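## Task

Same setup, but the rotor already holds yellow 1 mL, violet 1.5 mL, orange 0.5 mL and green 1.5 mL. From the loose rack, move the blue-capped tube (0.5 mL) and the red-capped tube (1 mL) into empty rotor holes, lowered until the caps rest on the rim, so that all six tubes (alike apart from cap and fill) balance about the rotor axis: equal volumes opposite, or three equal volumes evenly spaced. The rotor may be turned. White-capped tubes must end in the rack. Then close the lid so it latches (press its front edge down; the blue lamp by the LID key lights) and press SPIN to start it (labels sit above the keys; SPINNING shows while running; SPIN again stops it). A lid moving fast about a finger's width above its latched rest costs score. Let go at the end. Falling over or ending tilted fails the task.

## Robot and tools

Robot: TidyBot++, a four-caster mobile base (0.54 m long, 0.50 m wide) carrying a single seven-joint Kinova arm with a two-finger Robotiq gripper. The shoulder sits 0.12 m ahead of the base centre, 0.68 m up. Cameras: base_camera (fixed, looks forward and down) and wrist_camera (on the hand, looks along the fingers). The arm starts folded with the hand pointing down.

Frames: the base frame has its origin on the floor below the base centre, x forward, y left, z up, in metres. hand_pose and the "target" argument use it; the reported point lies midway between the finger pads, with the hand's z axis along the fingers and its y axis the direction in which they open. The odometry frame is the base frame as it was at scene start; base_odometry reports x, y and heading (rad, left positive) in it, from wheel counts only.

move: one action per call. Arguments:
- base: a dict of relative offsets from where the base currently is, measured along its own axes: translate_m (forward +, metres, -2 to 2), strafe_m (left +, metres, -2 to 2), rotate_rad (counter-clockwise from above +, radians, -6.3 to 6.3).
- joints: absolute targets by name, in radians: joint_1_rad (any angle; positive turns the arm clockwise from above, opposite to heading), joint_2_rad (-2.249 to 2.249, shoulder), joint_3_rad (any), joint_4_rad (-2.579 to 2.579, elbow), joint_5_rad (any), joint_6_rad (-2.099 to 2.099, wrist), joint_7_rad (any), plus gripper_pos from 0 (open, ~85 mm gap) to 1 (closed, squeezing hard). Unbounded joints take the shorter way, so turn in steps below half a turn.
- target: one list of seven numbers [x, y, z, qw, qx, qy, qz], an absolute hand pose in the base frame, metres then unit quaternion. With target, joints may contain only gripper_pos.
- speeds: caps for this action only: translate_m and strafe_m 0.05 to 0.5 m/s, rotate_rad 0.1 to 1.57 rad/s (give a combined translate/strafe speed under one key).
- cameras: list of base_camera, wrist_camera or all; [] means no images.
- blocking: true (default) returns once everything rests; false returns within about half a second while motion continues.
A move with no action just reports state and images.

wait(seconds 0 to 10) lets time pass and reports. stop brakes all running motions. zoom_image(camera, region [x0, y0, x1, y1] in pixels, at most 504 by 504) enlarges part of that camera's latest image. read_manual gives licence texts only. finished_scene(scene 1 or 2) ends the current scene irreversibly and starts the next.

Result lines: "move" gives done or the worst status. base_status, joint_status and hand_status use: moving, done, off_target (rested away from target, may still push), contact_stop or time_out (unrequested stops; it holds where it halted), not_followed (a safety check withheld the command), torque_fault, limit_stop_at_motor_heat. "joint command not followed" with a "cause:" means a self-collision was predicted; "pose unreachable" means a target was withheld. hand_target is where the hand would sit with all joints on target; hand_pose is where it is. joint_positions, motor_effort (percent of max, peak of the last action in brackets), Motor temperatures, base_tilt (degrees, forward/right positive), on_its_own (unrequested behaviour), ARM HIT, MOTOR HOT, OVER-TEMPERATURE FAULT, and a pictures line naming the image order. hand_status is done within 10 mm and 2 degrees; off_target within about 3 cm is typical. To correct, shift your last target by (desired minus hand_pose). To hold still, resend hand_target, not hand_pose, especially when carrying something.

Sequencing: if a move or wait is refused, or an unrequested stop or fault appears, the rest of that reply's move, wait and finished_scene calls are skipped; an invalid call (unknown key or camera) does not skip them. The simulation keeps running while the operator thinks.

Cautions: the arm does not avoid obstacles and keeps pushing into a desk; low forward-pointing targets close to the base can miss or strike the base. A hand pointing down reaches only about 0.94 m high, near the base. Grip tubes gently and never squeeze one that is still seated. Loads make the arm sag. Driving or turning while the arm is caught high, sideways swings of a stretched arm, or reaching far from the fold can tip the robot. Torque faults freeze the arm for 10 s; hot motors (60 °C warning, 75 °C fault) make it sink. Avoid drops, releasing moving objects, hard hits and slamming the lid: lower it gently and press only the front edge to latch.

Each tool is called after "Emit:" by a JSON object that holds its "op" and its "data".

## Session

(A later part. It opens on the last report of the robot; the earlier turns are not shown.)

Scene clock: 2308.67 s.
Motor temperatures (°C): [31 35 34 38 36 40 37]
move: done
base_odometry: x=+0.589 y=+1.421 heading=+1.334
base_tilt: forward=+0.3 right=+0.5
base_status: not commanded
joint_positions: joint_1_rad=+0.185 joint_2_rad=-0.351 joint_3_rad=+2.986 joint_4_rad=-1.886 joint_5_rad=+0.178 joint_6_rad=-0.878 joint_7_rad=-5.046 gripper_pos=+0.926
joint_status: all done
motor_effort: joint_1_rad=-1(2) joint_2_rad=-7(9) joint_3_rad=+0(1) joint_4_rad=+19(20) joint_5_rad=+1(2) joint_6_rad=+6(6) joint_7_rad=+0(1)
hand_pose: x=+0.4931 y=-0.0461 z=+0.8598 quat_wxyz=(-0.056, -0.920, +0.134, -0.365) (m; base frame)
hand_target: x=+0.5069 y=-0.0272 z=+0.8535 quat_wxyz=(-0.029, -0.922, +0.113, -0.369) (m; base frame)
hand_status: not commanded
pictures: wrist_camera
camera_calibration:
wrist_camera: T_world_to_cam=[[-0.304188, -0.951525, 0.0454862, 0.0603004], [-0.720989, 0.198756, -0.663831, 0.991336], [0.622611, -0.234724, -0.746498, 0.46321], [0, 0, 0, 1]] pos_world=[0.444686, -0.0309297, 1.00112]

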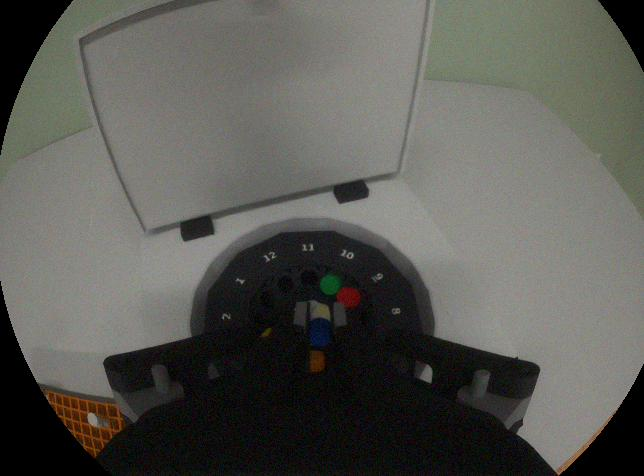

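Emit:
{"op": "move", "data": {"joints": {"joint_2_rad": -0.309, "joint_6_rad": -0.778}, "cameras": ["wrist_camera"]}}

Emit:
{"op": "zoom_image", "data": {"camera": "wrist_camera", "region": [250, 220, 400, 340]}}

Scene clock: 2313.83 s.
Motor temperatures (°C): [31 35 34 38 36 40 37]
move: done
base_odometry: x=+0.589 y=+1.421 heading=+1.334
base_tilt: forward=+0.4 right=+0.5
base_status: not commanded
joint_positions: joint_1_rad=+0.185 joint_2_rad=-0.325 joint_3_rad=+2.986 joint_4_rad=-1.886 joint_5_rad=+0.177 joint_6_rad=-0.838 joint_7_rad=-5.046 gripper_pos=+0.926
joint_status: all done
motor_effort: joint_1_rad=-1(1) joint_2_rad=-8(10) joint_3_rad=-1(1) joint_4_rad=+19(20) joint_5_rad=+2(2) joint_6_rad=+6(7) joint_7_rad=+0(1)
hand_pose: x=+0.5069 y=-0.0452 z=+0.8578 quat_wxyz=(-0.052, -0.918, +0.131, -0.371) (m; base frame)
hand_target: x=+0.5218 y=-0.0263 z=+0.8557 quat_wxyz=(-0.025, -0.917, +0.110, -0.382) (m; base frame)
hand_status: not commanded
pictures: wrist_camera
camera_calibration:
wrist_camera: T_world_to_cam=[[-0.295934, -0.954462, 0.0377561, 0.067765], [-0.714001, 0.194775, -0.672507, 1.00356], [0.634528, -0.225975, -0.739127, 0.441394], [0, 0, 0, 1]] pos_world=[0.456521, -0.0310458, 0.99859]

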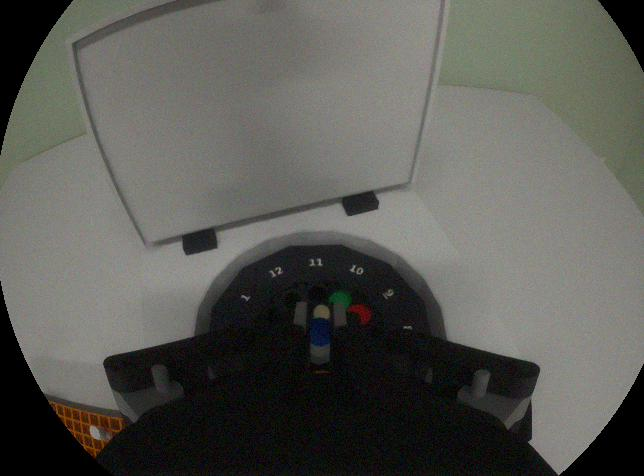

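Scaled by 3.360.

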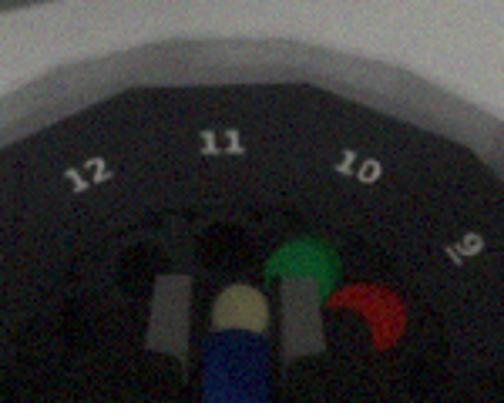

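Emit:
{"op": "move", "data": {"joints": {"joint_1_rad": 0.2105, "joint_2_rad": -0.2955, "joint_6_rad": -0.7585}, "cameras": ["wrist_camera"]}}

Emit:
{"op": "zoom_image", "data": {"camera": "wrist_camera", "region": [250, 220, 400, 340]}}

Scene clock: 2345.60 s.
Motor temperatures (°C): [31 35 34 38 36 40 37]
move: done
base_odometry: x=+0.589 y=+1.421 heading=+1.334
base_tilt: forward=+0.4 right=+0.5
base_status: not commanded
joint_positions: joint_1_rad=+0.200 joint_2_rad=-0.316 joint_3_rad=+2.986 joint_4_rad=-1.886 joint_5_rad=+0.175 joint_6_rad=-0.826 joint_7_rad=-5.046 gripper_pos=+0.926
joint_status: all done
motor_effort: joint_1_rad=-1(2) joint_2_rad=-9(9) joint_3_rad=+0(1) joint_4_rad=+19(21) joint_5_rad=+2(3) joint_6_rad=+6(7) joint_7_rad=+0(1)
hand_pose: x=+0.5106 y=-0.0504 z=+0.8566 quat_wxyz=(-0.052, -0.917, +0.137, -0.371) (m; base frame)
hand_target: x=+0.5267 y=-0.0459 z=+0.8544 quat_wxyz=(-0.033, -0.913, +0.131, -0.384) (m; base frame)
hand_status: not commanded
pictures: wrist_camera
camera_calibration:
wrist_camera: T_world_to_cam=[[-0.307592, -0.950917, 0.033827, 0.0734354], [-0.709632, 0.20557, -0.673917, 1.0059], [0.633885, -0.231296, -0.738032, 0.436148], [0, 0, 0, 1]] pos_world=[0.459936, -0.0360722, 0.997298]

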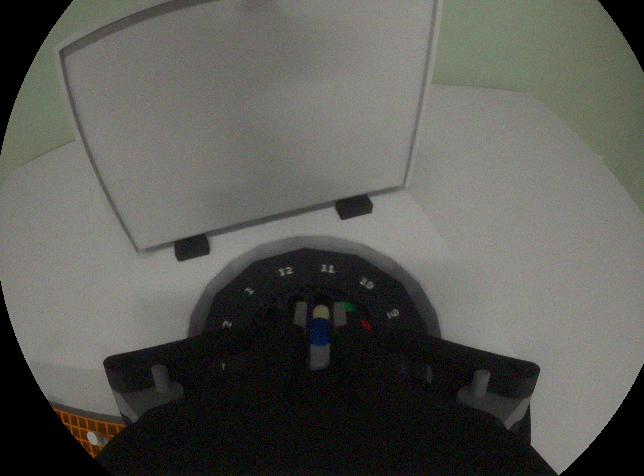

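Scaled by 3.360.

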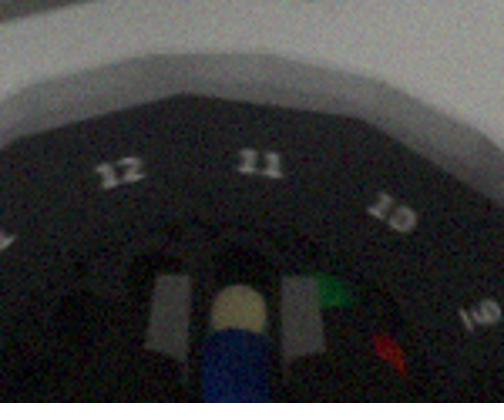

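Emit:
{"op": "move", "data": {"cameras": ["wrist_camera"]}}

Emit:
{"op": "zoom_image", "data": {"camera": "wrist_camera", "region": [250, 220, 440, 360]}}

Scene clock: 2373.73 s.
Motor temperatures (°C): [31 35 34 38 36 40 37]
base_odometry: x=+0.589 y=+1.421 heading=+1.334
base_tilt: forward=+0.4 right=+0.5
base_status: not commanded
joint_positions: joint_1_rad=+0.200 joint_2_rad=-0.316 joint_3_rad=+2.986 joint_4_rad=-1.886 joint_5_rad=+0.175 joint_6_rad=-0.826 joint_7_rad=-5.046 gripper_pos=+0.926
joint_status: all done
motor_effort: joint_1_rad=-1(2) joint_2_rad=-9(9) joint_3_rad=+0(1) joint_4_rad=+20(21) joint_5_rad=+2(3) joint_6_rad=+6(7) joint_7_rad=+0(1)
hand_pose: x=+0.5106 y=-0.0504 z=+0.8566 quat_wxyz=(-0.052, -0.917, +0.137, -0.371) (m; base frame)
hand_target: x=+0.5267 y=-0.0459 z=+0.8544 quat_wxyz=(-0.033, -0.913, +0.131, -0.384) (m; base frame)
hand_status: not commanded
pictures: wrist_camera
camera_calibration:
wrist_camera: T_world_to_cam=[[-0.307591, -0.950917, 0.0338303, 0.073433], [-0.709651, 0.205574, -0.673895, 1.00588], [0.633864, -0.231292, -0.738052, 0.436164], [0, 0, 0, 1]] pos_world=[0.459945, -0.036074, 0.997288]

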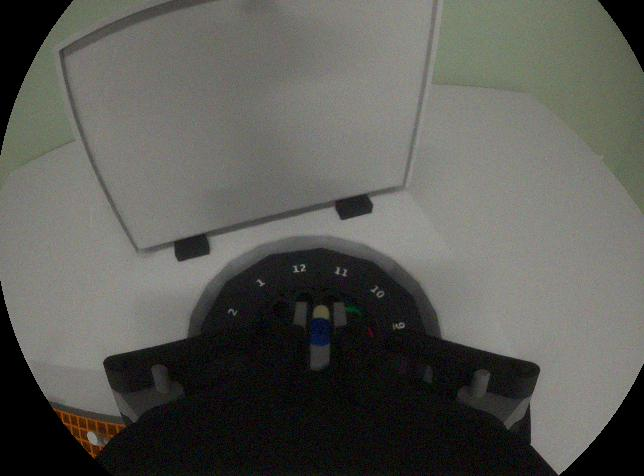

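Scaled by 2.653.

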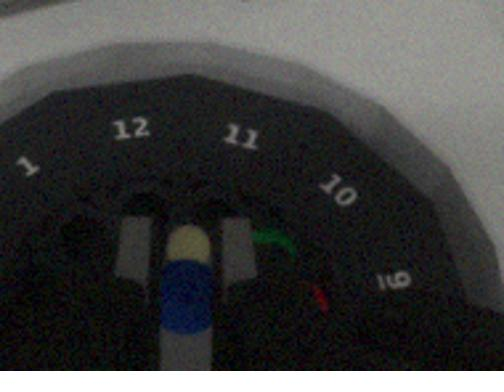

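Emit:
{"op": "wait", "data": {"seconds": 2, "cameras": ["wrist_camera"]}}

Emit:
{"op": "zoom_image", "data": {"camera": "wrist_camera", "region": [250, 220, 440, 360]}}

Scene clock: 2395.97 s.
Motor temperatures (°C): [31 35 34 38 36 40 37]
base_odometry: x=+0.589 y=+1.421 heading=+1.334
base_tilt: forward=+0.4 right=+0.5
base_status: not commanded
joint_positions: joint_1_rad=+0.200 joint_2_rad=-0.316 joint_3_rad=+2.986 joint_4_rad=-1.886 joint_5_rad=+0.175 joint_6_rad=-0.826 joint_7_rad=-5.046 gripper_pos=+0.926
joint_status: all done
motor_effort: joint_1_rad=+0(2) joint_2_rad=-9(9) joint_3_rad=-1(1) joint_4_rad=+20(21) joint_5_rad=+2(3) joint_6_rad=+6(7) joint_7_rad=+0(1)
hand_pose: x=+0.5106 y=-0.0504 z=+0.8566 quat_wxyz=(-0.052, -0.917, +0.137, -0.371) (m; base frame)
hand_target: x=+0.5267 y=-0.0459 z=+0.8544 quat_wxyz=(-0.033, -0.913, +0.131, -0.384) (m; base frame)
hand_status: not commanded
wait: 2.00 s; at rest from the start
pictures: wrist_camera
camera_calibration:
wrist_camera: T_world_to_cam=[[-0.30759, -0.950917, 0.0338336, 0.0734306], [-0.70967, 0.205578, -0.673874, 1.00587], [0.633843, -0.231287, -0.738072, 0.43618], [0, 0, 0, 1]] pos_world=[0.459954, -0.0360759, 0.997278]

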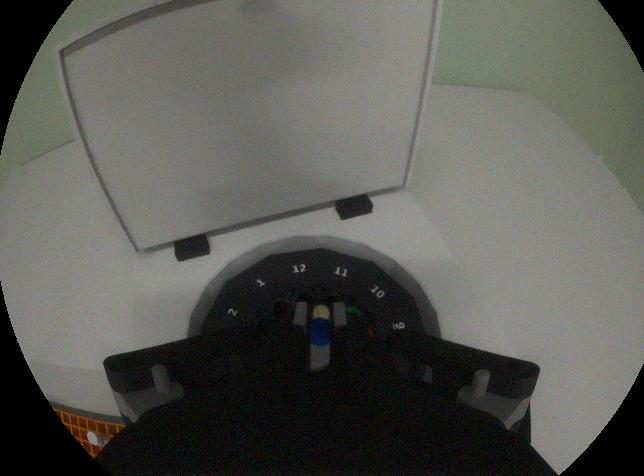

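Scaled by 2.653.

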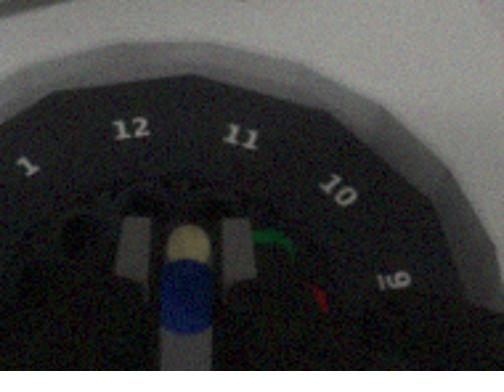

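Emit:
{"op": "move", "data": {"joints": {"joint_1_rad": 0.2264, "joint_2_rad": -0.2859, "joint_6_rad": -0.7523}, "cameras": ["wrist_camera"]}}

Emit:
{"op": "zoom_image", "data": {"camera": "wrist_camera", "region": [250, 220, 440, 360]}}

Scene clock: 2416.87 s.
Motor temperatures (°C): [31 35 34 38 36 40 37]
move: done
base_odometry: x=+0.589 y=+1.421 heading=+1.334
base_tilt: forward=+0.4 right=+0.5
base_status: not commanded
joint_positions: joint_1_rad=+0.210 joint_2_rad=-0.305 joint_3_rad=+2.986 joint_4_rad=-1.886 joint_5_rad=+0.175 joint_6_rad=-0.821 joint_7_rad=-5.046 gripper_pos=+0.926
joint_status: all done
motor_effort: joint_1_rad=-1(1) joint_2_rad=-9(10) joint_3_rad=+0(1) joint_4_rad=+21(21) joint_5_rad=+2(2) joint_6_rad=+6(7) joint_7_rad=+0(1)
hand_pose: x=+0.5130 y=-0.0547 z=+0.8535 quat_wxyz=(-0.053, -0.917, +0.142, -0.369) (m; base frame)
hand_target: x=+0.5289 y=-0.0526 z=+0.8519 quat_wxyz=(-0.035, -0.913, +0.138, -0.382) (m; base frame)
hand_status: not commanded
pictures: wrist_camera
camera_calibration:
wrist_camera: T_world_to_cam=[[-0.316154, -0.948108, 0.0337158, 0.0748785], [-0.711371, 0.213399, -0.669636, 1.00405], [0.627693, -0.235693, -0.741923, 0.437523], [0, 0, 0, 1]] pos_world=[0.463292, -0.0401486, 0.99443]

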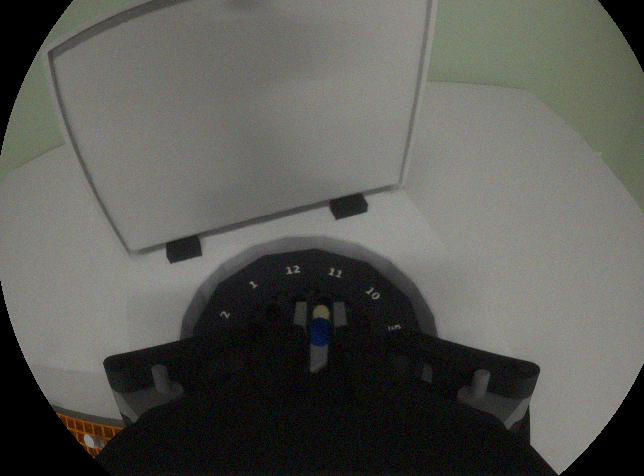

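Scaled by 2.653.

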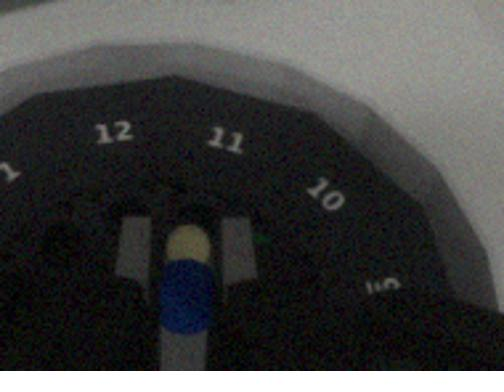

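Emit:
{"op": "move", "data": {"joints": {"joint_1_rad": 0.235, "joint_2_rad": -0.2738, "joint_4_rad": -1.904, "joint_6_rad": -0.7284}, "cameras": ["wrist_camera"]}}

Emit:
{"op": "zoom_image", "data": {"camera": "wrist_camera", "region": [250, 220, 440, 360]}}

Scene clock: 2440.50 s.
Motor temperatures (°C): [31 35 34 38 36 40 37]
move: done
base_odometry: x=+0.589 y=+1.421 heading=+1.334
base_tilt: forward=+0.3 right=+0.5
base_status: not commanded
joint_positions: joint_1_rad=+0.216 joint_2_rad=-0.293 joint_3_rad=+2.986 joint_4_rad=-1.890 joint_5_rad=+0.175 joint_6_rad=-0.795 joint_7_rad=-5.046 gripper_pos=+0.926
joint_status: all done
motor_effort: joint_1_rad=+0(1) joint_2_rad=-10(10) joint_3_rad=+0(1) joint_4_rad=+20(20) joint_5_rad=+2(2) joint_6_rad=+6(7) joint_7_rad=+0(1)
hand_pose: x=+0.5198 y=-0.0566 z=+0.8513 quat_wxyz=(-0.052, -0.916, +0.143, -0.372) (m; base frame)
hand_target: x=+0.5341 y=-0.0563 z=+0.8482 quat_wxyz=(-0.035, -0.912, +0.141, -0.384) (m; base frame)
hand_status: not commanded
pictures: wrist_camera
camera_calibration:
wrist_camera: T_world_to_cam=[[-0.316736, -0.948048, 0.029717, 0.078913], [-0.705673, 0.214594, -0.675259, 1.00969], [0.633801, -0.234849, -0.736982, 0.423913], [0, 0, 0, 1]] pos_world=[0.468832, -0.0423052, 0.991876]

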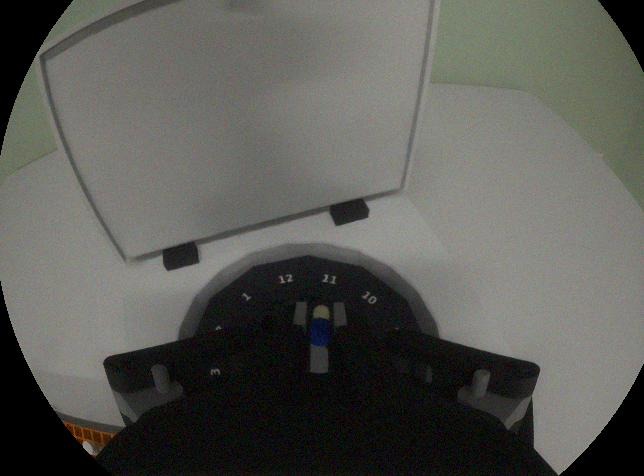

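Scaled by 2.653.

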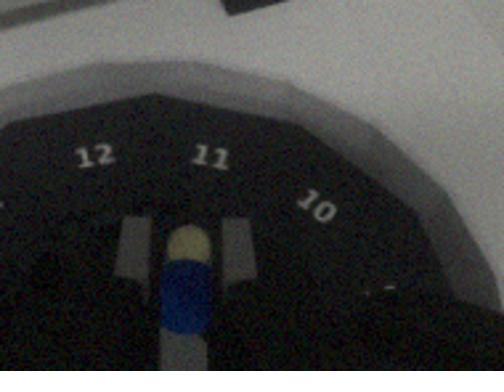

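Emit:
{"op": "move", "data": {"joints": {"joint_1_rad": 0.238, "joint_2_rad": -0.2639, "joint_4_rad": -1.924, "joint_6_rad": -0.7033}, "cameras": ["wrist_camera"]}}

Emit:
{"op": "zoom_image", "data": {"camera": "wrist_camera", "region": [250, 220, 440, 360]}}

Scene clock: 2461.10 s.
Motor temperatures (°C): [31 35 34 38 36 40 37]
move: done
base_odometry: x=+0.589 y=+1.421 heading=+1.334
base_tilt: forward=+0.3 right=+0.5
base_status: not commanded
joint_positions: joint_1_rad=+0.217 joint_2_rad=-0.286 joint_3_rad=+2.986 joint_4_rad=-1.908 joint_5_rad=+0.175 joint_6_rad=-0.766 joint_7_rad=-5.046 gripper_pos=+0.926
joint_status: all done
motor_effort: joint_1_rad=-1(1) joint_2_rad=-10(10) joint_3_rad=+0(1) joint_4_rad=+19(20) joint_5_rad=+1(2) joint_6_rad=+5(6) joint_7_rad=+0(1)
hand_pose: x=+0.5234 y=-0.0567 z=+0.8452 quat_wxyz=(-0.051, -0.915, +0.141, -0.374) (m; base frame)
hand_target: x=+0.5362 y=-0.0575 z=+0.8388 quat_wxyz=(-0.035, -0.913, +0.141, -0.382) (m; base frame)
hand_status: not commanded
pictures: wrist_camera
camera_calibration:
wrist_camera: T_world_to_cam=[[-0.312918, -0.949383, 0.027466, 0.0800398], [-0.703688, 0.21232, -0.678044, 1.00931], [0.637892, -0.231499, -0.734508, 0.413097], [0, 0, 0, 1]] pos_world=[0.471773, -0.0426767, 0.985581]

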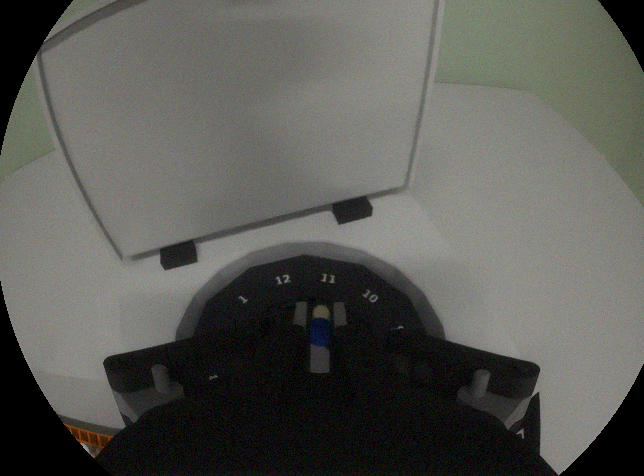

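Scaled by 2.653.

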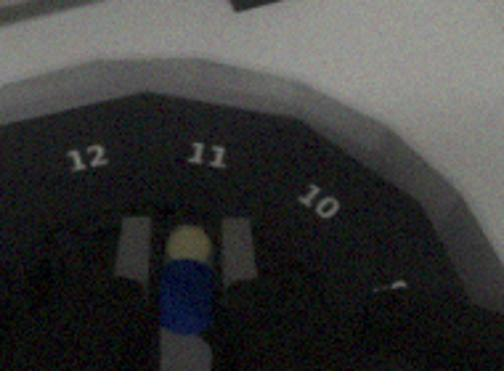

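Emit:
{"op": "move", "data": {"joints": {"joint_1_rad": 0.196, "joint_2_rad": -0.2557, "joint_4_rad": -1.9327, "joint_6_rad": -0.687}, "cameras": ["wrist_camera"]}}

Emit:
{"op": "zoom_image", "data": {"camera": "wrist_camera", "region": [250, 220, 440, 360]}}

Scene clock: 2481.07 s.
Motor temperatures (°C): [31 35 34 38 36 40 37]
move: done
base_odometry: x=+0.589 y=+1.421 heading=+1.334
base_tilt: forward=+0.4 right=+0.5
base_status: not commanded
joint_positions: joint_1_rad=+0.206 joint_2_rad=-0.279 joint_3_rad=+2.987 joint_4_rad=-1.912 joint_5_rad=+0.175 joint_6_rad=-0.750 joint_7_rad=-5.046 gripper_pos=+0.926
joint_status: all done
motor_effort: joint_1_rad=-1(2) joint_2_rad=-10(10) joint_3_rad=+0(2) joint_4_rad=+19(20) joint_5_rad=+2(2) joint_6_rad=+5(7) joint_7_rad=+0(1)
hand_pose: x=+0.5276 y=-0.0520 z=+0.8431 quat_wxyz=(-0.047, -0.916, +0.135, -0.376) (m; base frame)
hand_target: x=+0.5409 y=-0.0398 z=+0.8343 quat_wxyz=(-0.026, -0.916, +0.121, -0.382) (m; base frame)
hand_status: not commanded
pictures: wrist_camera
camera_calibration:
wrist_camera: T_world_to_cam=[[-0.299981, -0.953625, 0.0247268, 0.0810817], [-0.704268, 0.203909, -0.68002, 1.01138], [0.643442, -0.221408, -0.732776, 0.406049], [0, 0, 0, 1]] pos_world=[0.475339, -0.039006, 0.983299]

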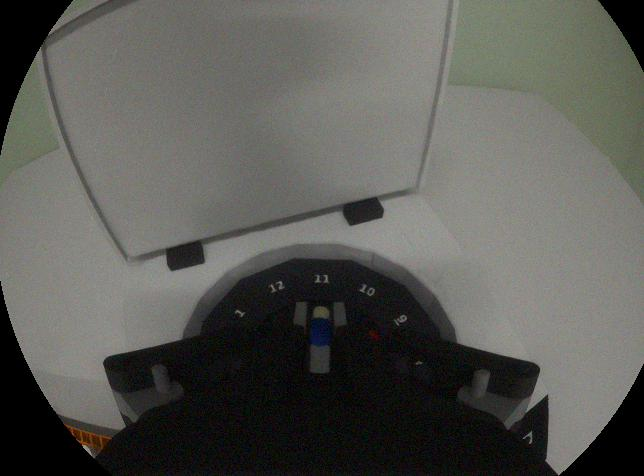

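Scaled by 2.653.

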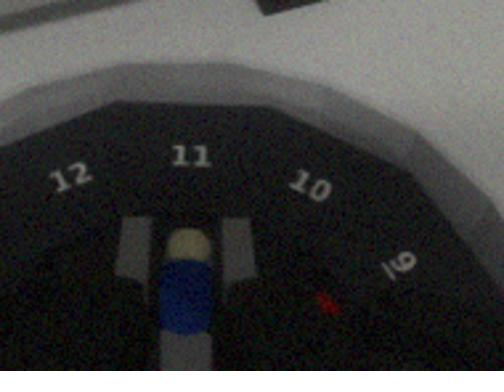

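Emit:
{"op": "move", "data": {"joints": {"joint_2_rad": -0.2498, "joint_4_rad": -1.9434, "joint_6_rad": -0.6709}, "cameras": ["wrist_camera"]}}

Emit:
{"op": "zoom_image", "data": {"camera": "wrist_camera", "region": [250, 220, 440, 360]}}

Scene clock: 2502.70 s.
Motor temperatures (°C): [31 35 34 38 36 40 37]
move: done
base_odometry: x=+0.589 y=+1.421 heading=+1.334
base_tilt: forward=+0.4 right=+0.5
base_status: not commanded
joint_positions: joint_1_rad=+0.206 joint_2_rad=-0.274 joint_3_rad=+2.987 joint_4_rad=-1.922 joint_5_rad=+0.175 joint_6_rad=-0.730 joint_7_rad=-5.046 gripper_pos=+0.926
joint_status: all done
motor_effort: joint_1_rad=-1(1) joint_2_rad=-10(11) joint_3_rad=+0(1) joint_4_rad=+19(19) joint_5_rad=+1(2) joint_6_rad=+4(6) joint_7_rad=-1(1)
hand_pose: x=+0.5304 y=-0.0515 z=+0.8401 quat_wxyz=(-0.046, -0.915, +0.134, -0.378) (m; base frame)
hand_target: x=+0.5426 y=-0.0397 z=+0.8296 quat_wxyz=(-0.025, -0.916, +0.121, -0.382) (m; base frame)
hand_status: not commanded
pictures: wrist_camera
camera_calibration:
wrist_camera: T_world_to_cam=[[-0.296364, -0.954808, 0.0225658, 0.0823182], [-0.70155, 0.201601, -0.683509, 1.01263], [0.648071, -0.218399, -0.729593, 0.397146], [0, 0, 0, 1]] pos_world=[0.477427, -0.0388129, 0.980039]

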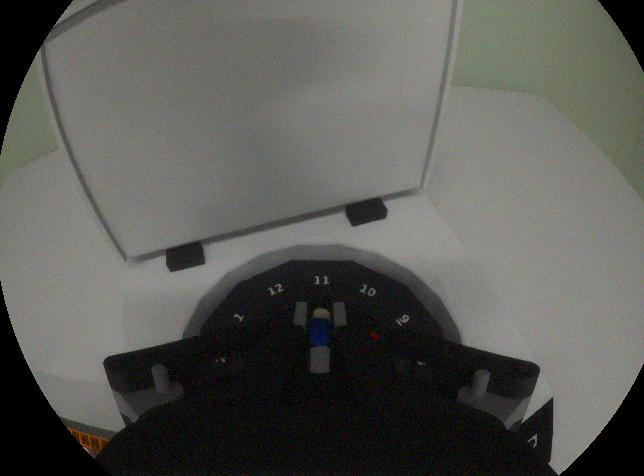

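Scaled by 2.653.

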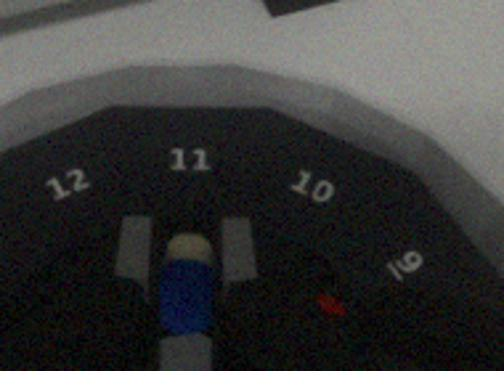

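Emit:
{"op": "move", "data": {"joints": {"joint_2_rad": -0.2395, "joint_4_rad": -1.9513, "joint_6_rad": -0.6537}, "cameras": ["wrist_camera"]}}

Emit:
{"op": "zoom_image", "data": {"camera": "wrist_camera", "region": [250, 220, 440, 360]}}

Scene clock: 2523.33 s.
Motor temperatures (°C): [31 35 34 38 36 40 37]
move: done
base_odometry: x=+0.589 y=+1.421 heading=+1.334
base_tilt: forward=+0.4 right=+0.5
base_status: not commanded
joint_positions: joint_1_rad=+0.206 joint_2_rad=-0.264 joint_3_rad=+2.987 joint_4_rad=-1.929 joint_5_rad=+0.175 joint_6_rad=-0.711 joint_7_rad=-5.046 gripper_pos=+0.926
joint_status: all done
motor_effort: joint_1_rad=-1(1) joint_2_rad=-10(11) joint_3_rad=+0(1) joint_4_rad=+18(19) joint_5_rad=+1(1) joint_6_rad=+5(6) joint_7_rad=-1(1)
hand_pose: x=+0.5346 y=-0.0512 z=+0.8361 quat_wxyz=(-0.044, -0.915, +0.132, -0.379) (m; base frame)
hand_target: x=+0.5458 y=-0.0396 z=+0.8247 quat_wxyz=(-0.023, -0.916, +0.120, -0.381) (m; base frame)
hand_status: not commanded
pictures: wrist_camera
camera_calibration:
wrist_camera: T_world_to_cam=[[-0.292788, -0.955959, 0.0204564, 0.0837268], [-0.701265, 0.200139, -0.684231, 1.01311], [0.650002, -0.21468, -0.728979, 0.390267], [0, 0, 0, 1]] pos_world=[0.4813, -0.0389418, 0.975987]

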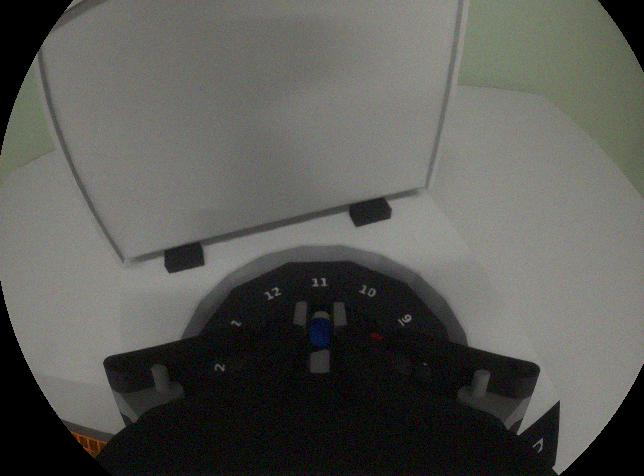

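Scaled by 2.653.

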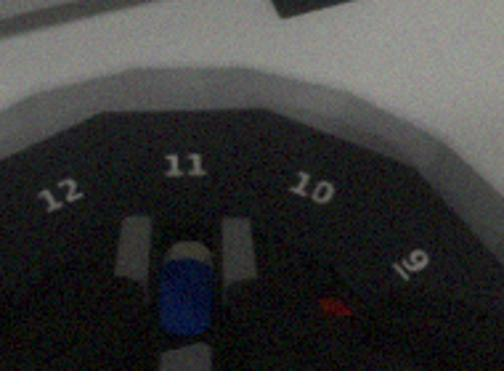

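Emit:
{"op": "move", "data": {"joints": {"gripper_pos": 0.8}, "cameras": ["wrist_camera"]}}

Emit:
{"op": "zoom_image", "data": {"camera": "wrist_camera", "region": [250, 220, 440, 360]}}

Scene clock: 2533.50 s.
Motor temperatures (°C): [31 35 34 38 36 40 37]
move: done
base_odometry: x=+0.589 y=+1.421 heading=+1.334
base_tilt: forward=+0.3 right=+0.5
base_status: not commanded
joint_positions: joint_1_rad=+0.206 joint_2_rad=-0.261 joint_3_rad=+2.987 joint_4_rad=-1.934 joint_5_rad=+0.174 joint_6_rad=-0.711 joint_7_rad=-5.046 gripper_pos=+0.800
joint_status: all done
motor_effort: joint_1_rad=+0(1) joint_2_rad=-8(11) joint_3_rad=-1(2) joint_4_rad=+18(20) joint_5_rad=+2(2) joint_6_rad=+6(6) joint_7_rad=+0(1)
hand_pose: x=+0.5338 y=-0.0511 z=+0.8327 quat_wxyz=(-0.044, -0.916, +0.132, -0.376) (m; base frame)
hand_target: x=+0.5458 y=-0.0396 z=+0.8247 quat_wxyz=(-0.023, -0.916, +0.120, -0.381) (m; base frame)
hand_status: not commanded
pictures: wrist_camera
camera_calibration:
wrist_camera: T_world_to_cam=[[-0.292844, -0.955939, 0.0205878, 0.0836481], [-0.705722, 0.201564, -0.679211, 1.00851], [0.645135, -0.213432, -0.733654, 0.394873], [0, 0, 0, 1]] pos_world=[0.481479, -0.0390388, 0.97297]

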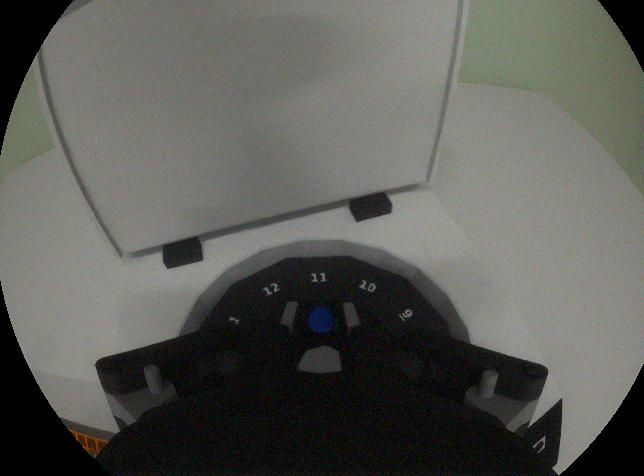

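Scaled by 2.653.

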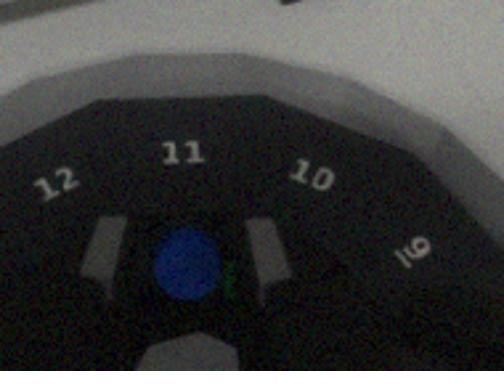

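Emit:
{"op": "move", "data": {"joints": {"joint_2_rad": -0.36, "joint_4_rad": -1.85}, "cameras": ["wrist_camera"]}}

Emit:
{"op": "zoom_image", "data": {"camera": "wrist_camera", "region": [220, 220, 440, 400]}}

Scene clock: 2559.17 s.
Motor temperatures (°C): [31 35 34 38 36 40 37]
move: done
base_odometry: x=+0.589 y=+1.421 heading=+1.334
base_tilt: forward=+0.4 right=+0.5
base_status: not commanded
joint_positions: joint_1_rad=+0.206 joint_2_rad=-0.352 joint_3_rad=+2.987 joint_4_rad=-1.849 joint_5_rad=+0.174 joint_6_rad=-0.711 joint_7_rad=-5.046 gripper_pos=+0.800
joint_status: all done
motor_effort: joint_1_rad=-1(1) joint_2_rad=-8(13) joint_3_rad=+1(2) joint_4_rad=+21(22) joint_5_rad=+2(2) joint_6_rad=+7(8) joint_7_rad=+0(1)
hand_pose: x=+0.5344 y=-0.0465 z=+0.9169 quat_wxyz=(-0.042, -0.880, +0.130, -0.456) (m; base frame)
hand_target: x=+0.5436 y=-0.0338 z=+0.9322 quat_wxyz=(-0.023, -0.869, +0.114, -0.481) (m; base frame)
hand_status: not commanded
pictures: wrist_camera
camera_calibration:
wrist_camera: T_world_to_cam=[[-0.290411, -0.956871, -0.00773072, 0.111109], [-0.578035, 0.181861, -0.795489, 1.10265], [0.762586, -0.22655, -0.605919, 0.276755], [0, 0, 0, 1]] pos_world=[0.458588, -0.0315132, 1.04569]

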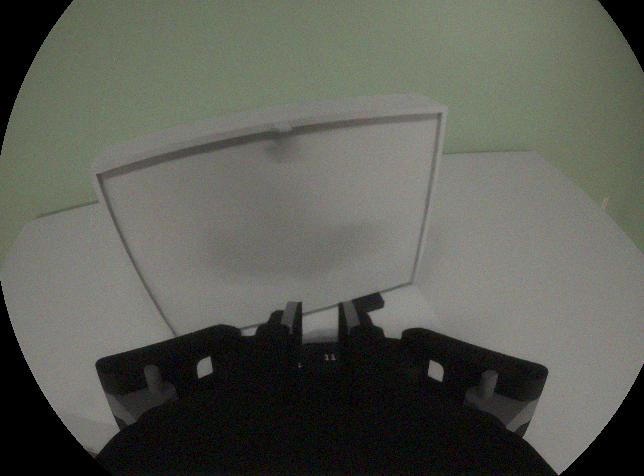

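Scaled by 2.291.

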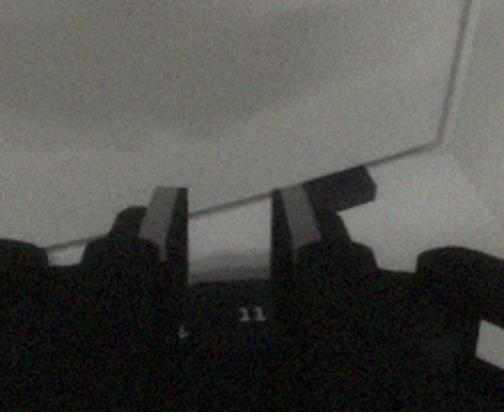

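Emit:
{"op": "move", "data": {"target": [0.43, -0.05, 0.96, 0, 0.9848, 0, 0.1736], "joints": {"gripper_pos": 1.0}, "cameras": ["wrist_camera"]}}

Emit:
{"op": "zoom_image", "data": {"camera": "wrist_camera", "region": [220, 160, 420, 320]}}

Scene clock: 2570.33 s.
Motor temperatures (°C): [31 35 34 38 36 40 37]
move: off_target
base_odometry: x=+0.589 y=+1.421 heading=+1.334
base_tilt: forward=+0.4 right=+0.5
base_status: not commanded
joint_positions: joint_1_rad=+0.048 joint_2_rad=-0.179 joint_3_rad=+3.284 joint_4_rad=-1.220 joint_5_rad=+0.024 joint_6_rad=-1.674 joint_7_rad=-4.593 gripper_pos=+0.999
joint_status: all done
motor_effort: joint_1_rad=-1(1) joint_2_rad=-10(11) joint_3_rad=-1(3) joint_4_rad=+16(22) joint_5_rad=+0(2) joint_6_rad=+4(8) joint_7_rad=-1(1)
hand_pose: x=+0.4380 y=-0.0743 z=+0.9708 quat_wxyz=(-0.031, -0.977, +0.040, -0.208) (m; base frame)
hand_target: x=+0.4300 y=-0.0500 z=+0.9600 quat_wxyz=(+0.000, -0.985, +0.000, -0.174) (m; base frame)
hand_status: off_target (0.028 m and 7.1 deg from the pose sent, 0.113 m and 38.0 deg at the start)
pictures: wrist_camera
camera_calibration:
wrist_camera: T_world_to_cam=[[-0.0944872, -0.991635, 0.0879309, -0.124353], [-0.922701, 0.0540719, -0.381707, 0.834622], [0.373759, -0.1172, -0.920091, 0.860043], [0, 0, 0, 1]] pos_world=[0.436907, -0.0676448, 1.12083]

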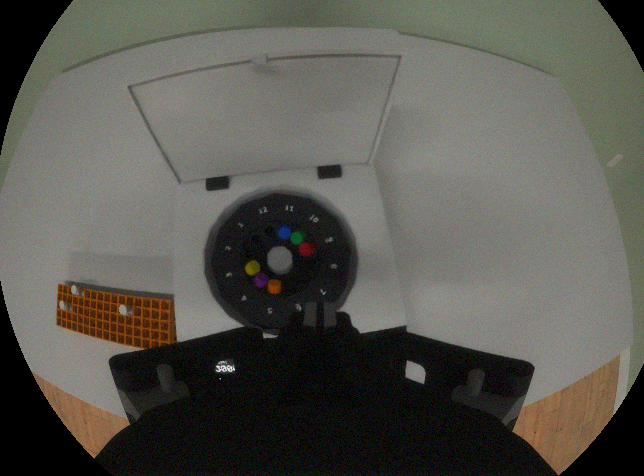

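Scaled by 2.520.

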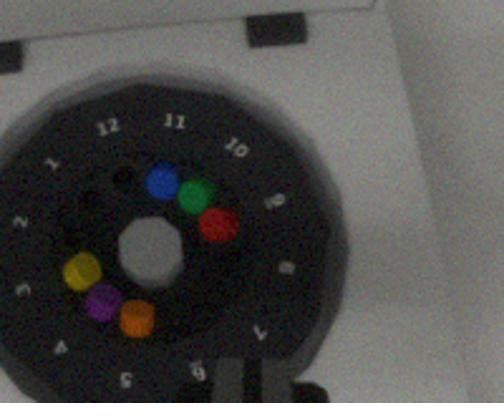

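Emit:
{"op": "zoom_image", "data": {"camera": "wrist_camera", "region": [40, 270, 240, 390]}}

Scaled by 2.520.

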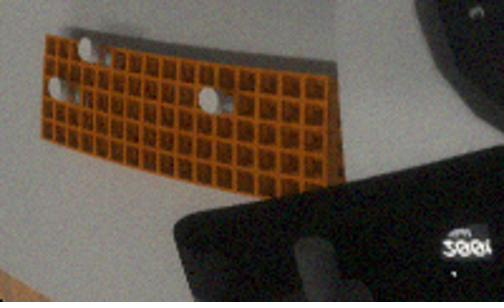

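Emit:
{"op": "move", "data": {"joints": {"joint_1_rad": 0.124, "joint_2_rad": -0.0959, "joint_3_rad": 3.1416, "joint_4_rad": -0.9858, "joint_5_rad": 0.0, "joint_6_rad": -1.5536, "joint_7_rad": -4.712}, "cameras": ["wrist_camera"]}}

Scene clock: 2596.97 s.
Motor temperatures (°C): [31 35 34 38 36 40 37]
move: done
base_odometry: x=+0.589 y=+1.421 heading=+1.334
base_tilt: forward=+0.4 right=+0.5
base_status: not commanded
joint_positions: joint_1_rad=+0.100 joint_2_rad=-0.118 joint_3_rad=+3.156 joint_4_rad=-0.994 joint_5_rad=+0.023 joint_6_rad=-1.618 joint_7_rad=-4.662 gripper_pos=+0.999
joint_status: all done
motor_effort: joint_1_rad=-1(1) joint_2_rad=-12(13) joint_3_rad=-1(3) joint_4_rad=+16(17) joint_5_rad=+1(2) joint_6_rad=+6(7) joint_7_rad=+0(1)
hand_pose: x=+0.4959 y=-0.0496 z=+1.0526 quat_wxyz=(-0.036, -0.947, +0.035, -0.316) (m; base frame)
hand_target: x=+0.5201 y=-0.0486 z=+1.0601 quat_wxyz=(-0.021, -0.938, +0.058, -0.341) (m; base frame)
hand_status: not commanded
pictures: wrist_camera
camera_calibration:
wrist_camera: T_world_to_cam=[[-0.100959, -0.990999, 0.0879111, -0.0982958], [-0.816062, 0.0319448, -0.577081, 1.06958], [0.569078, -0.130003, -0.811942, 0.705265], [0, 0, 0, 1]] pos_world=[0.46157, -0.0398922, 1.19851]

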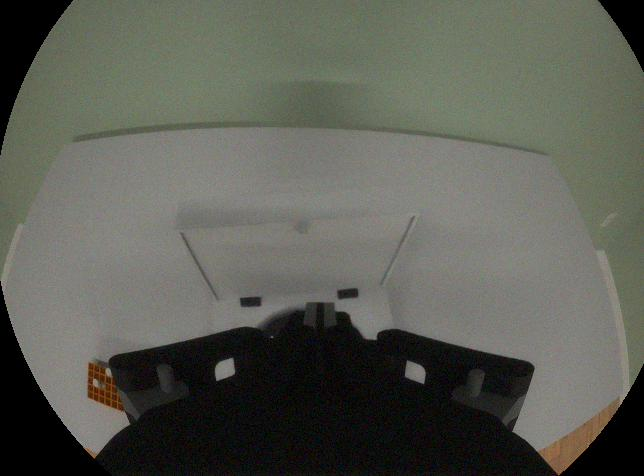

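Emit:
{"op": "move", "data": {"joints": {"joint_1_rad": 0.05, "joint_2_rad": 0.2967, "joint_3_rad": 3.1416, "joint_4_rad": -0.592, "joint_5_rad": -0.01, "joint_6_rad": -1.504, "joint_7_rad": -4.73}, "cameras": ["wrist_camera"]}}

Scene clock: 2606.97 s.
Motor temperatures (°C): [31 35 34 38 36 40 37]
move: done
base_odometry: x=+0.589 y=+1.421 heading=+1.334
base_tilt: forward=+0.4 right=+0.5
base_status: not commanded
joint_positions: joint_1_rad=+0.072 joint_2_rad=+0.297 joint_3_rad=+3.156 joint_4_rad=-0.602 joint_5_rad=+0.023 joint_6_rad=-1.574 joint_7_rad=-4.679 gripper_pos=+0.999
joint_status: all done
motor_effort: joint_1_rad=+0(2) joint_2_rad=-27(30) joint_3_rad=-1(2) joint_4_rad=+16(17) joint_5_rad=+1(2) joint_6_rad=+5(7) joint_7_rad=+0(1)
hand_pose: x=+0.6788 y=-0.0523 z=+1.0356 quat_wxyz=(-0.032, -0.944, +0.028, -0.327) (m; base frame)
hand_target: x=+0.6975 y=-0.0245 z=+1.0544 quat_wxyz=(-0.001, -0.930, +0.030, -0.366) (m; base frame)
hand_status: not commanded
pictures: wrist_camera
camera_calibration:
wrist_camera: T_world_to_cam=[[-0.0864977, -0.992667, 0.0844465, -0.0873769], [-0.80358, 0.0194147, -0.594879, 1.21847], [0.588877, -0.119315, -0.799367, 0.561114], [0, 0, 0, 1]] pos_world=[0.641156, -0.0434429, 1.18076]

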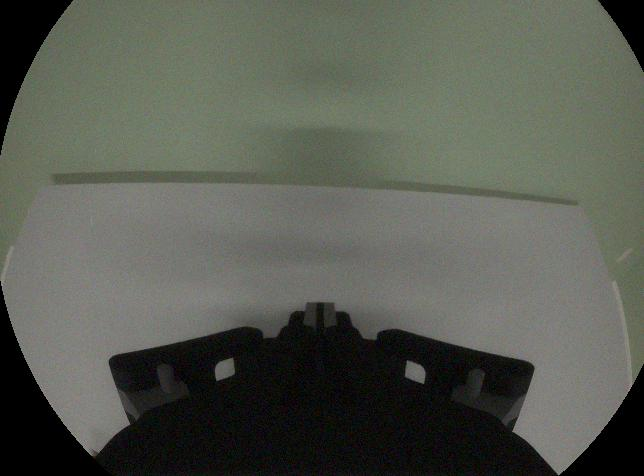

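Emit:
{"op": "move", "data": {"joints": {"joint_1_rad": 0.05, "joint_2_rad": 0.17, "joint_4_rad": -0.960, "joint_6_rad": -1.275}, "cameras": ["wrist_camera"]}}

Scene clock: 2628.33 s.
Motor temperatures (°C): [31 35 34 38 36 40 37]
move: done
base_odometry: x=+0.589 y=+1.421 heading=+1.334
base_tilt: forward=+0.4 right=+0.5
base_status: not commanded
joint_positions: joint_1_rad=+0.072 joint_2_rad=+0.194 joint_3_rad=+3.156 joint_4_rad=-0.945 joint_5_rad=+0.023 joint_6_rad=-1.348 joint_7_rad=-4.679 gripper_pos=+0.999
joint_status: all done
motor_effort: joint_1_rad=-1(1) joint_2_rad=-26(28) joint_3_rad=-2(2) joint_4_rad=+18(19) joint_5_rad=+0(1) joint_6_rad=+5(7) joint_7_rad=+0(1)
hand_pose: x=+0.6726 y=-0.0524 z=+0.9795 quat_wxyz=(-0.032, -0.946, +0.026, -0.320) (m; base frame)
hand_target: x=+0.6831 y=-0.0239 z=+1.0000 quat_wxyz=(-0.001, -0.932, +0.031, -0.360) (m; base frame)
hand_status: not commanded
pictures: wrist_camera
camera_calibration:
wrist_camera: T_world_to_cam=[[-0.0819398, -0.992983, 0.0852721, -0.0872012], [-0.811922, 0.0168892, -0.583522, 1.17451], [0.577987, -0.117048, -0.807608, 0.535417], [0, 0, 0, 1]] pos_world=[0.637002, -0.0437563, 1.1252]

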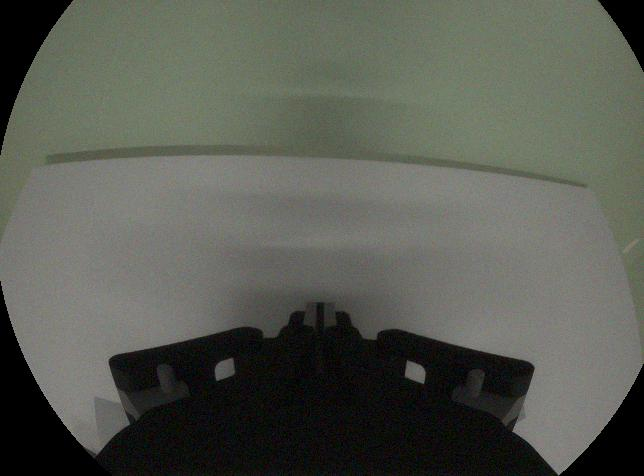

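Emit:
{"op": "move", "data": {"joints": {"joint_2_rad": 0.0863, "joint_4_rad": -1.0596, "joint_6_rad": -1.259}, "cameras": ["wrist_camera"]}}

Scene clock: 2655.17 s.
Motor temperatures (°C): [31 36 34 38 36 40 37]
move: done
base_odometry: x=+0.589 y=+1.421 heading=+1.334
base_tilt: forward=+0.4 right=+0.5
base_status: not commanded
joint_positions: joint_1_rad=+0.072 joint_2_rad=+0.100 joint_3_rad=+3.155 joint_4_rad=-1.039 joint_5_rad=+0.023 joint_6_rad=-1.319 joint_7_rad=-4.680 gripper_pos=+0.999
joint_status: all done
motor_effort: joint_1_rad=+0(1) joint_2_rad=-22(27) joint_3_rad=-1(2) joint_4_rad=+17(19) joint_5_rad=+1(1) joint_6_rad=+4(6) joint_7_rad=+0(1)
hand_pose: x=+0.6410 y=-0.0501 z=+0.9908 quat_wxyz=(-0.032, -0.942, +0.026, -0.334) (m; base frame)
hand_target: x=+0.6504 y=-0.0223 z=+1.0000 quat_wxyz=(-0.001, -0.932, +0.031, -0.360) (m; base frame)
hand_status: not commanded
pictures: wrist_camera
camera_calibration:
wrist_camera: T_world_to_cam=[[-0.0839243, -0.992906, 0.0842269, -0.086077], [-0.79461, 0.0156795, -0.606918, 1.16738], [0.601292, -0.117863, -0.790289, 0.530896], [0, 0, 0, 1]] pos_world=[0.601161, -0.0411974, 1.13531]

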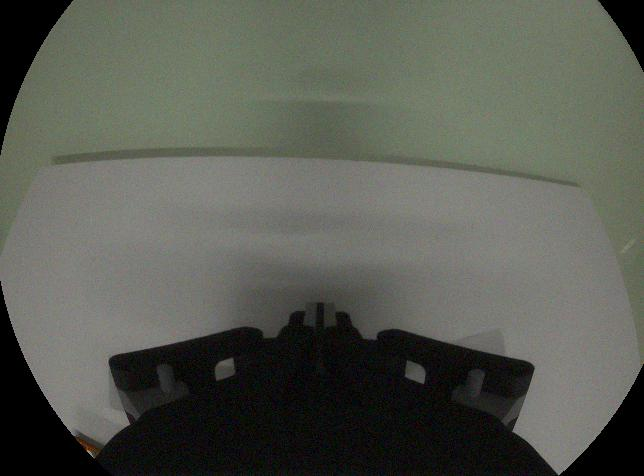

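Emit:
{"op": "zoom_image", "data": {"camera": "wrist_camera", "region": [400, 280, 600, 420]}}

Emit:
{"op": "zoom_image", "data": {"camera": "wrist_camera", "region": [60, 300, 340, 450]}}

Scaled by 2.520.

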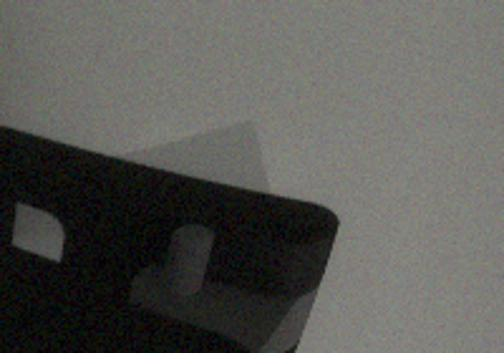

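Scaled by 1.800.

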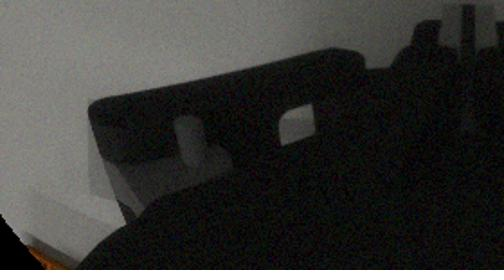

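Emit:
{"op": "move", "data": {"joints": {"joint_2_rad": 0.0453, "joint_4_rad": -1.109, "joint_6_rad": -1.246}, "cameras": []}}

Emit:
{"op": "move", "data": {"joints": {"joint_2_rad": 0.0066, "joint_4_rad": -1.161, "joint_6_rad": -1.2345}, "cameras": ["wrist_camera"]}}

Emit:
{"op": "zoom_image", "data": {"camera": "wrist_camera", "region": [80, 260, 560, 440]}}

Scene clock: 2678.90 s.
Motor temperatures (°C): [31 36 34 38 36 40 37]
move: done
base_odometry: x=+0.589 y=+1.421 heading=+1.334
base_tilt: forward=+0.3 right=+0.5
base_status: not commanded
joint_positions: joint_1_rad=+0.072 joint_2_rad=+0.061 joint_3_rad=+3.155 joint_4_rad=-1.087 joint_5_rad=+0.023 joint_6_rad=-1.297 joint_7_rad=-4.680 gripper_pos=+0.999
joint_status: all done
motor_effort: joint_1_rad=+0(1) joint_2_rad=-20(23) joint_3_rad=-1(2) joint_4_rad=+17(18) joint_5_rad=+0(1) joint_6_rad=+4(5) joint_7_rad=+0(1)
hand_pose: x=+0.6289 y=-0.0491 z=+0.9923 quat_wxyz=(-0.032, -0.939, +0.026, -0.340) (m; base frame)
hand_target: x=+0.6353 y=-0.0215 z=+0.9997 quat_wxyz=(-0.001, -0.932, +0.031, -0.362) (m; base frame)
hand_status: not commanded
pictures: none
No camera images: "cameras" was empty.

Scene clock: 2679.67 s.
Motor temperatures (°C): [31 36 34 38 36 40 37]
move: done
base_odometry: x=+0.589 y=+1.421 heading=+1.334
base_tilt: forward=+0.3 right=+0.5
base_status: not commanded
joint_positions: joint_1_rad=+0.072 joint_2_rad=+0.022 joint_3_rad=+3.155 joint_4_rad=-1.140 joint_5_rad=+0.023 joint_6_rad=-1.286 joint_7_rad=-4.680 gripper_pos=+0.999
joint_status: all done
motor_effort: joint_1_rad=+0(1) joint_2_rad=-19(21) joint_3_rad=+0(2) joint_4_rad=+16(18) joint_5_rad=+0(1) joint_6_rad=+5(6) joint_7_rad=-1(1)
hand_pose: x=+0.6138 y=-0.0480 z=+0.9879 quat_wxyz=(-0.032, -0.940, +0.026, -0.338) (m; base frame)
hand_target: x=+0.6203 y=-0.0208 z=+0.9959 quat_wxyz=(-0.001, -0.932, +0.031, -0.361) (m; base frame)
hand_status: not commanded
pictures: wrist_camera
camera_calibration:
wrist_camera: T_world_to_cam=[[-0.0839749, -0.992966, 0.0834723, -0.0852617], [-0.788873, 0.0150685, -0.614372, 1.14774], [0.608792, -0.117441, -0.784589, 0.535039], [0, 0, 0, 1]] pos_world=[0.572532, -0.0391212, 1.13204]

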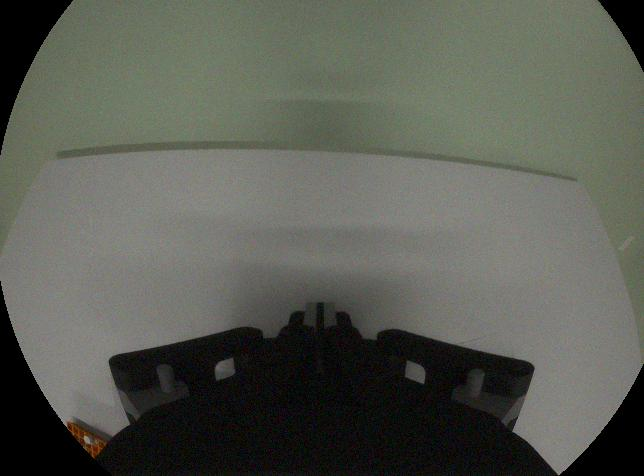

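Scaled by 1.050.

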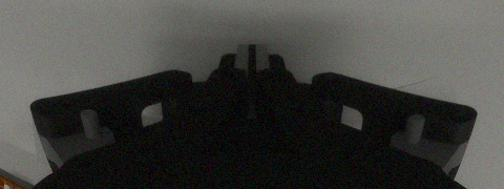

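Emit:
{"op": "zoom_image", "data": {"camera": "wrist_camera", "region": [420, 300, 560, 400]}}

Scaled by 3.600.

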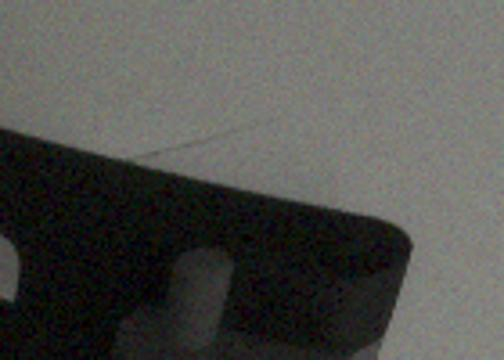

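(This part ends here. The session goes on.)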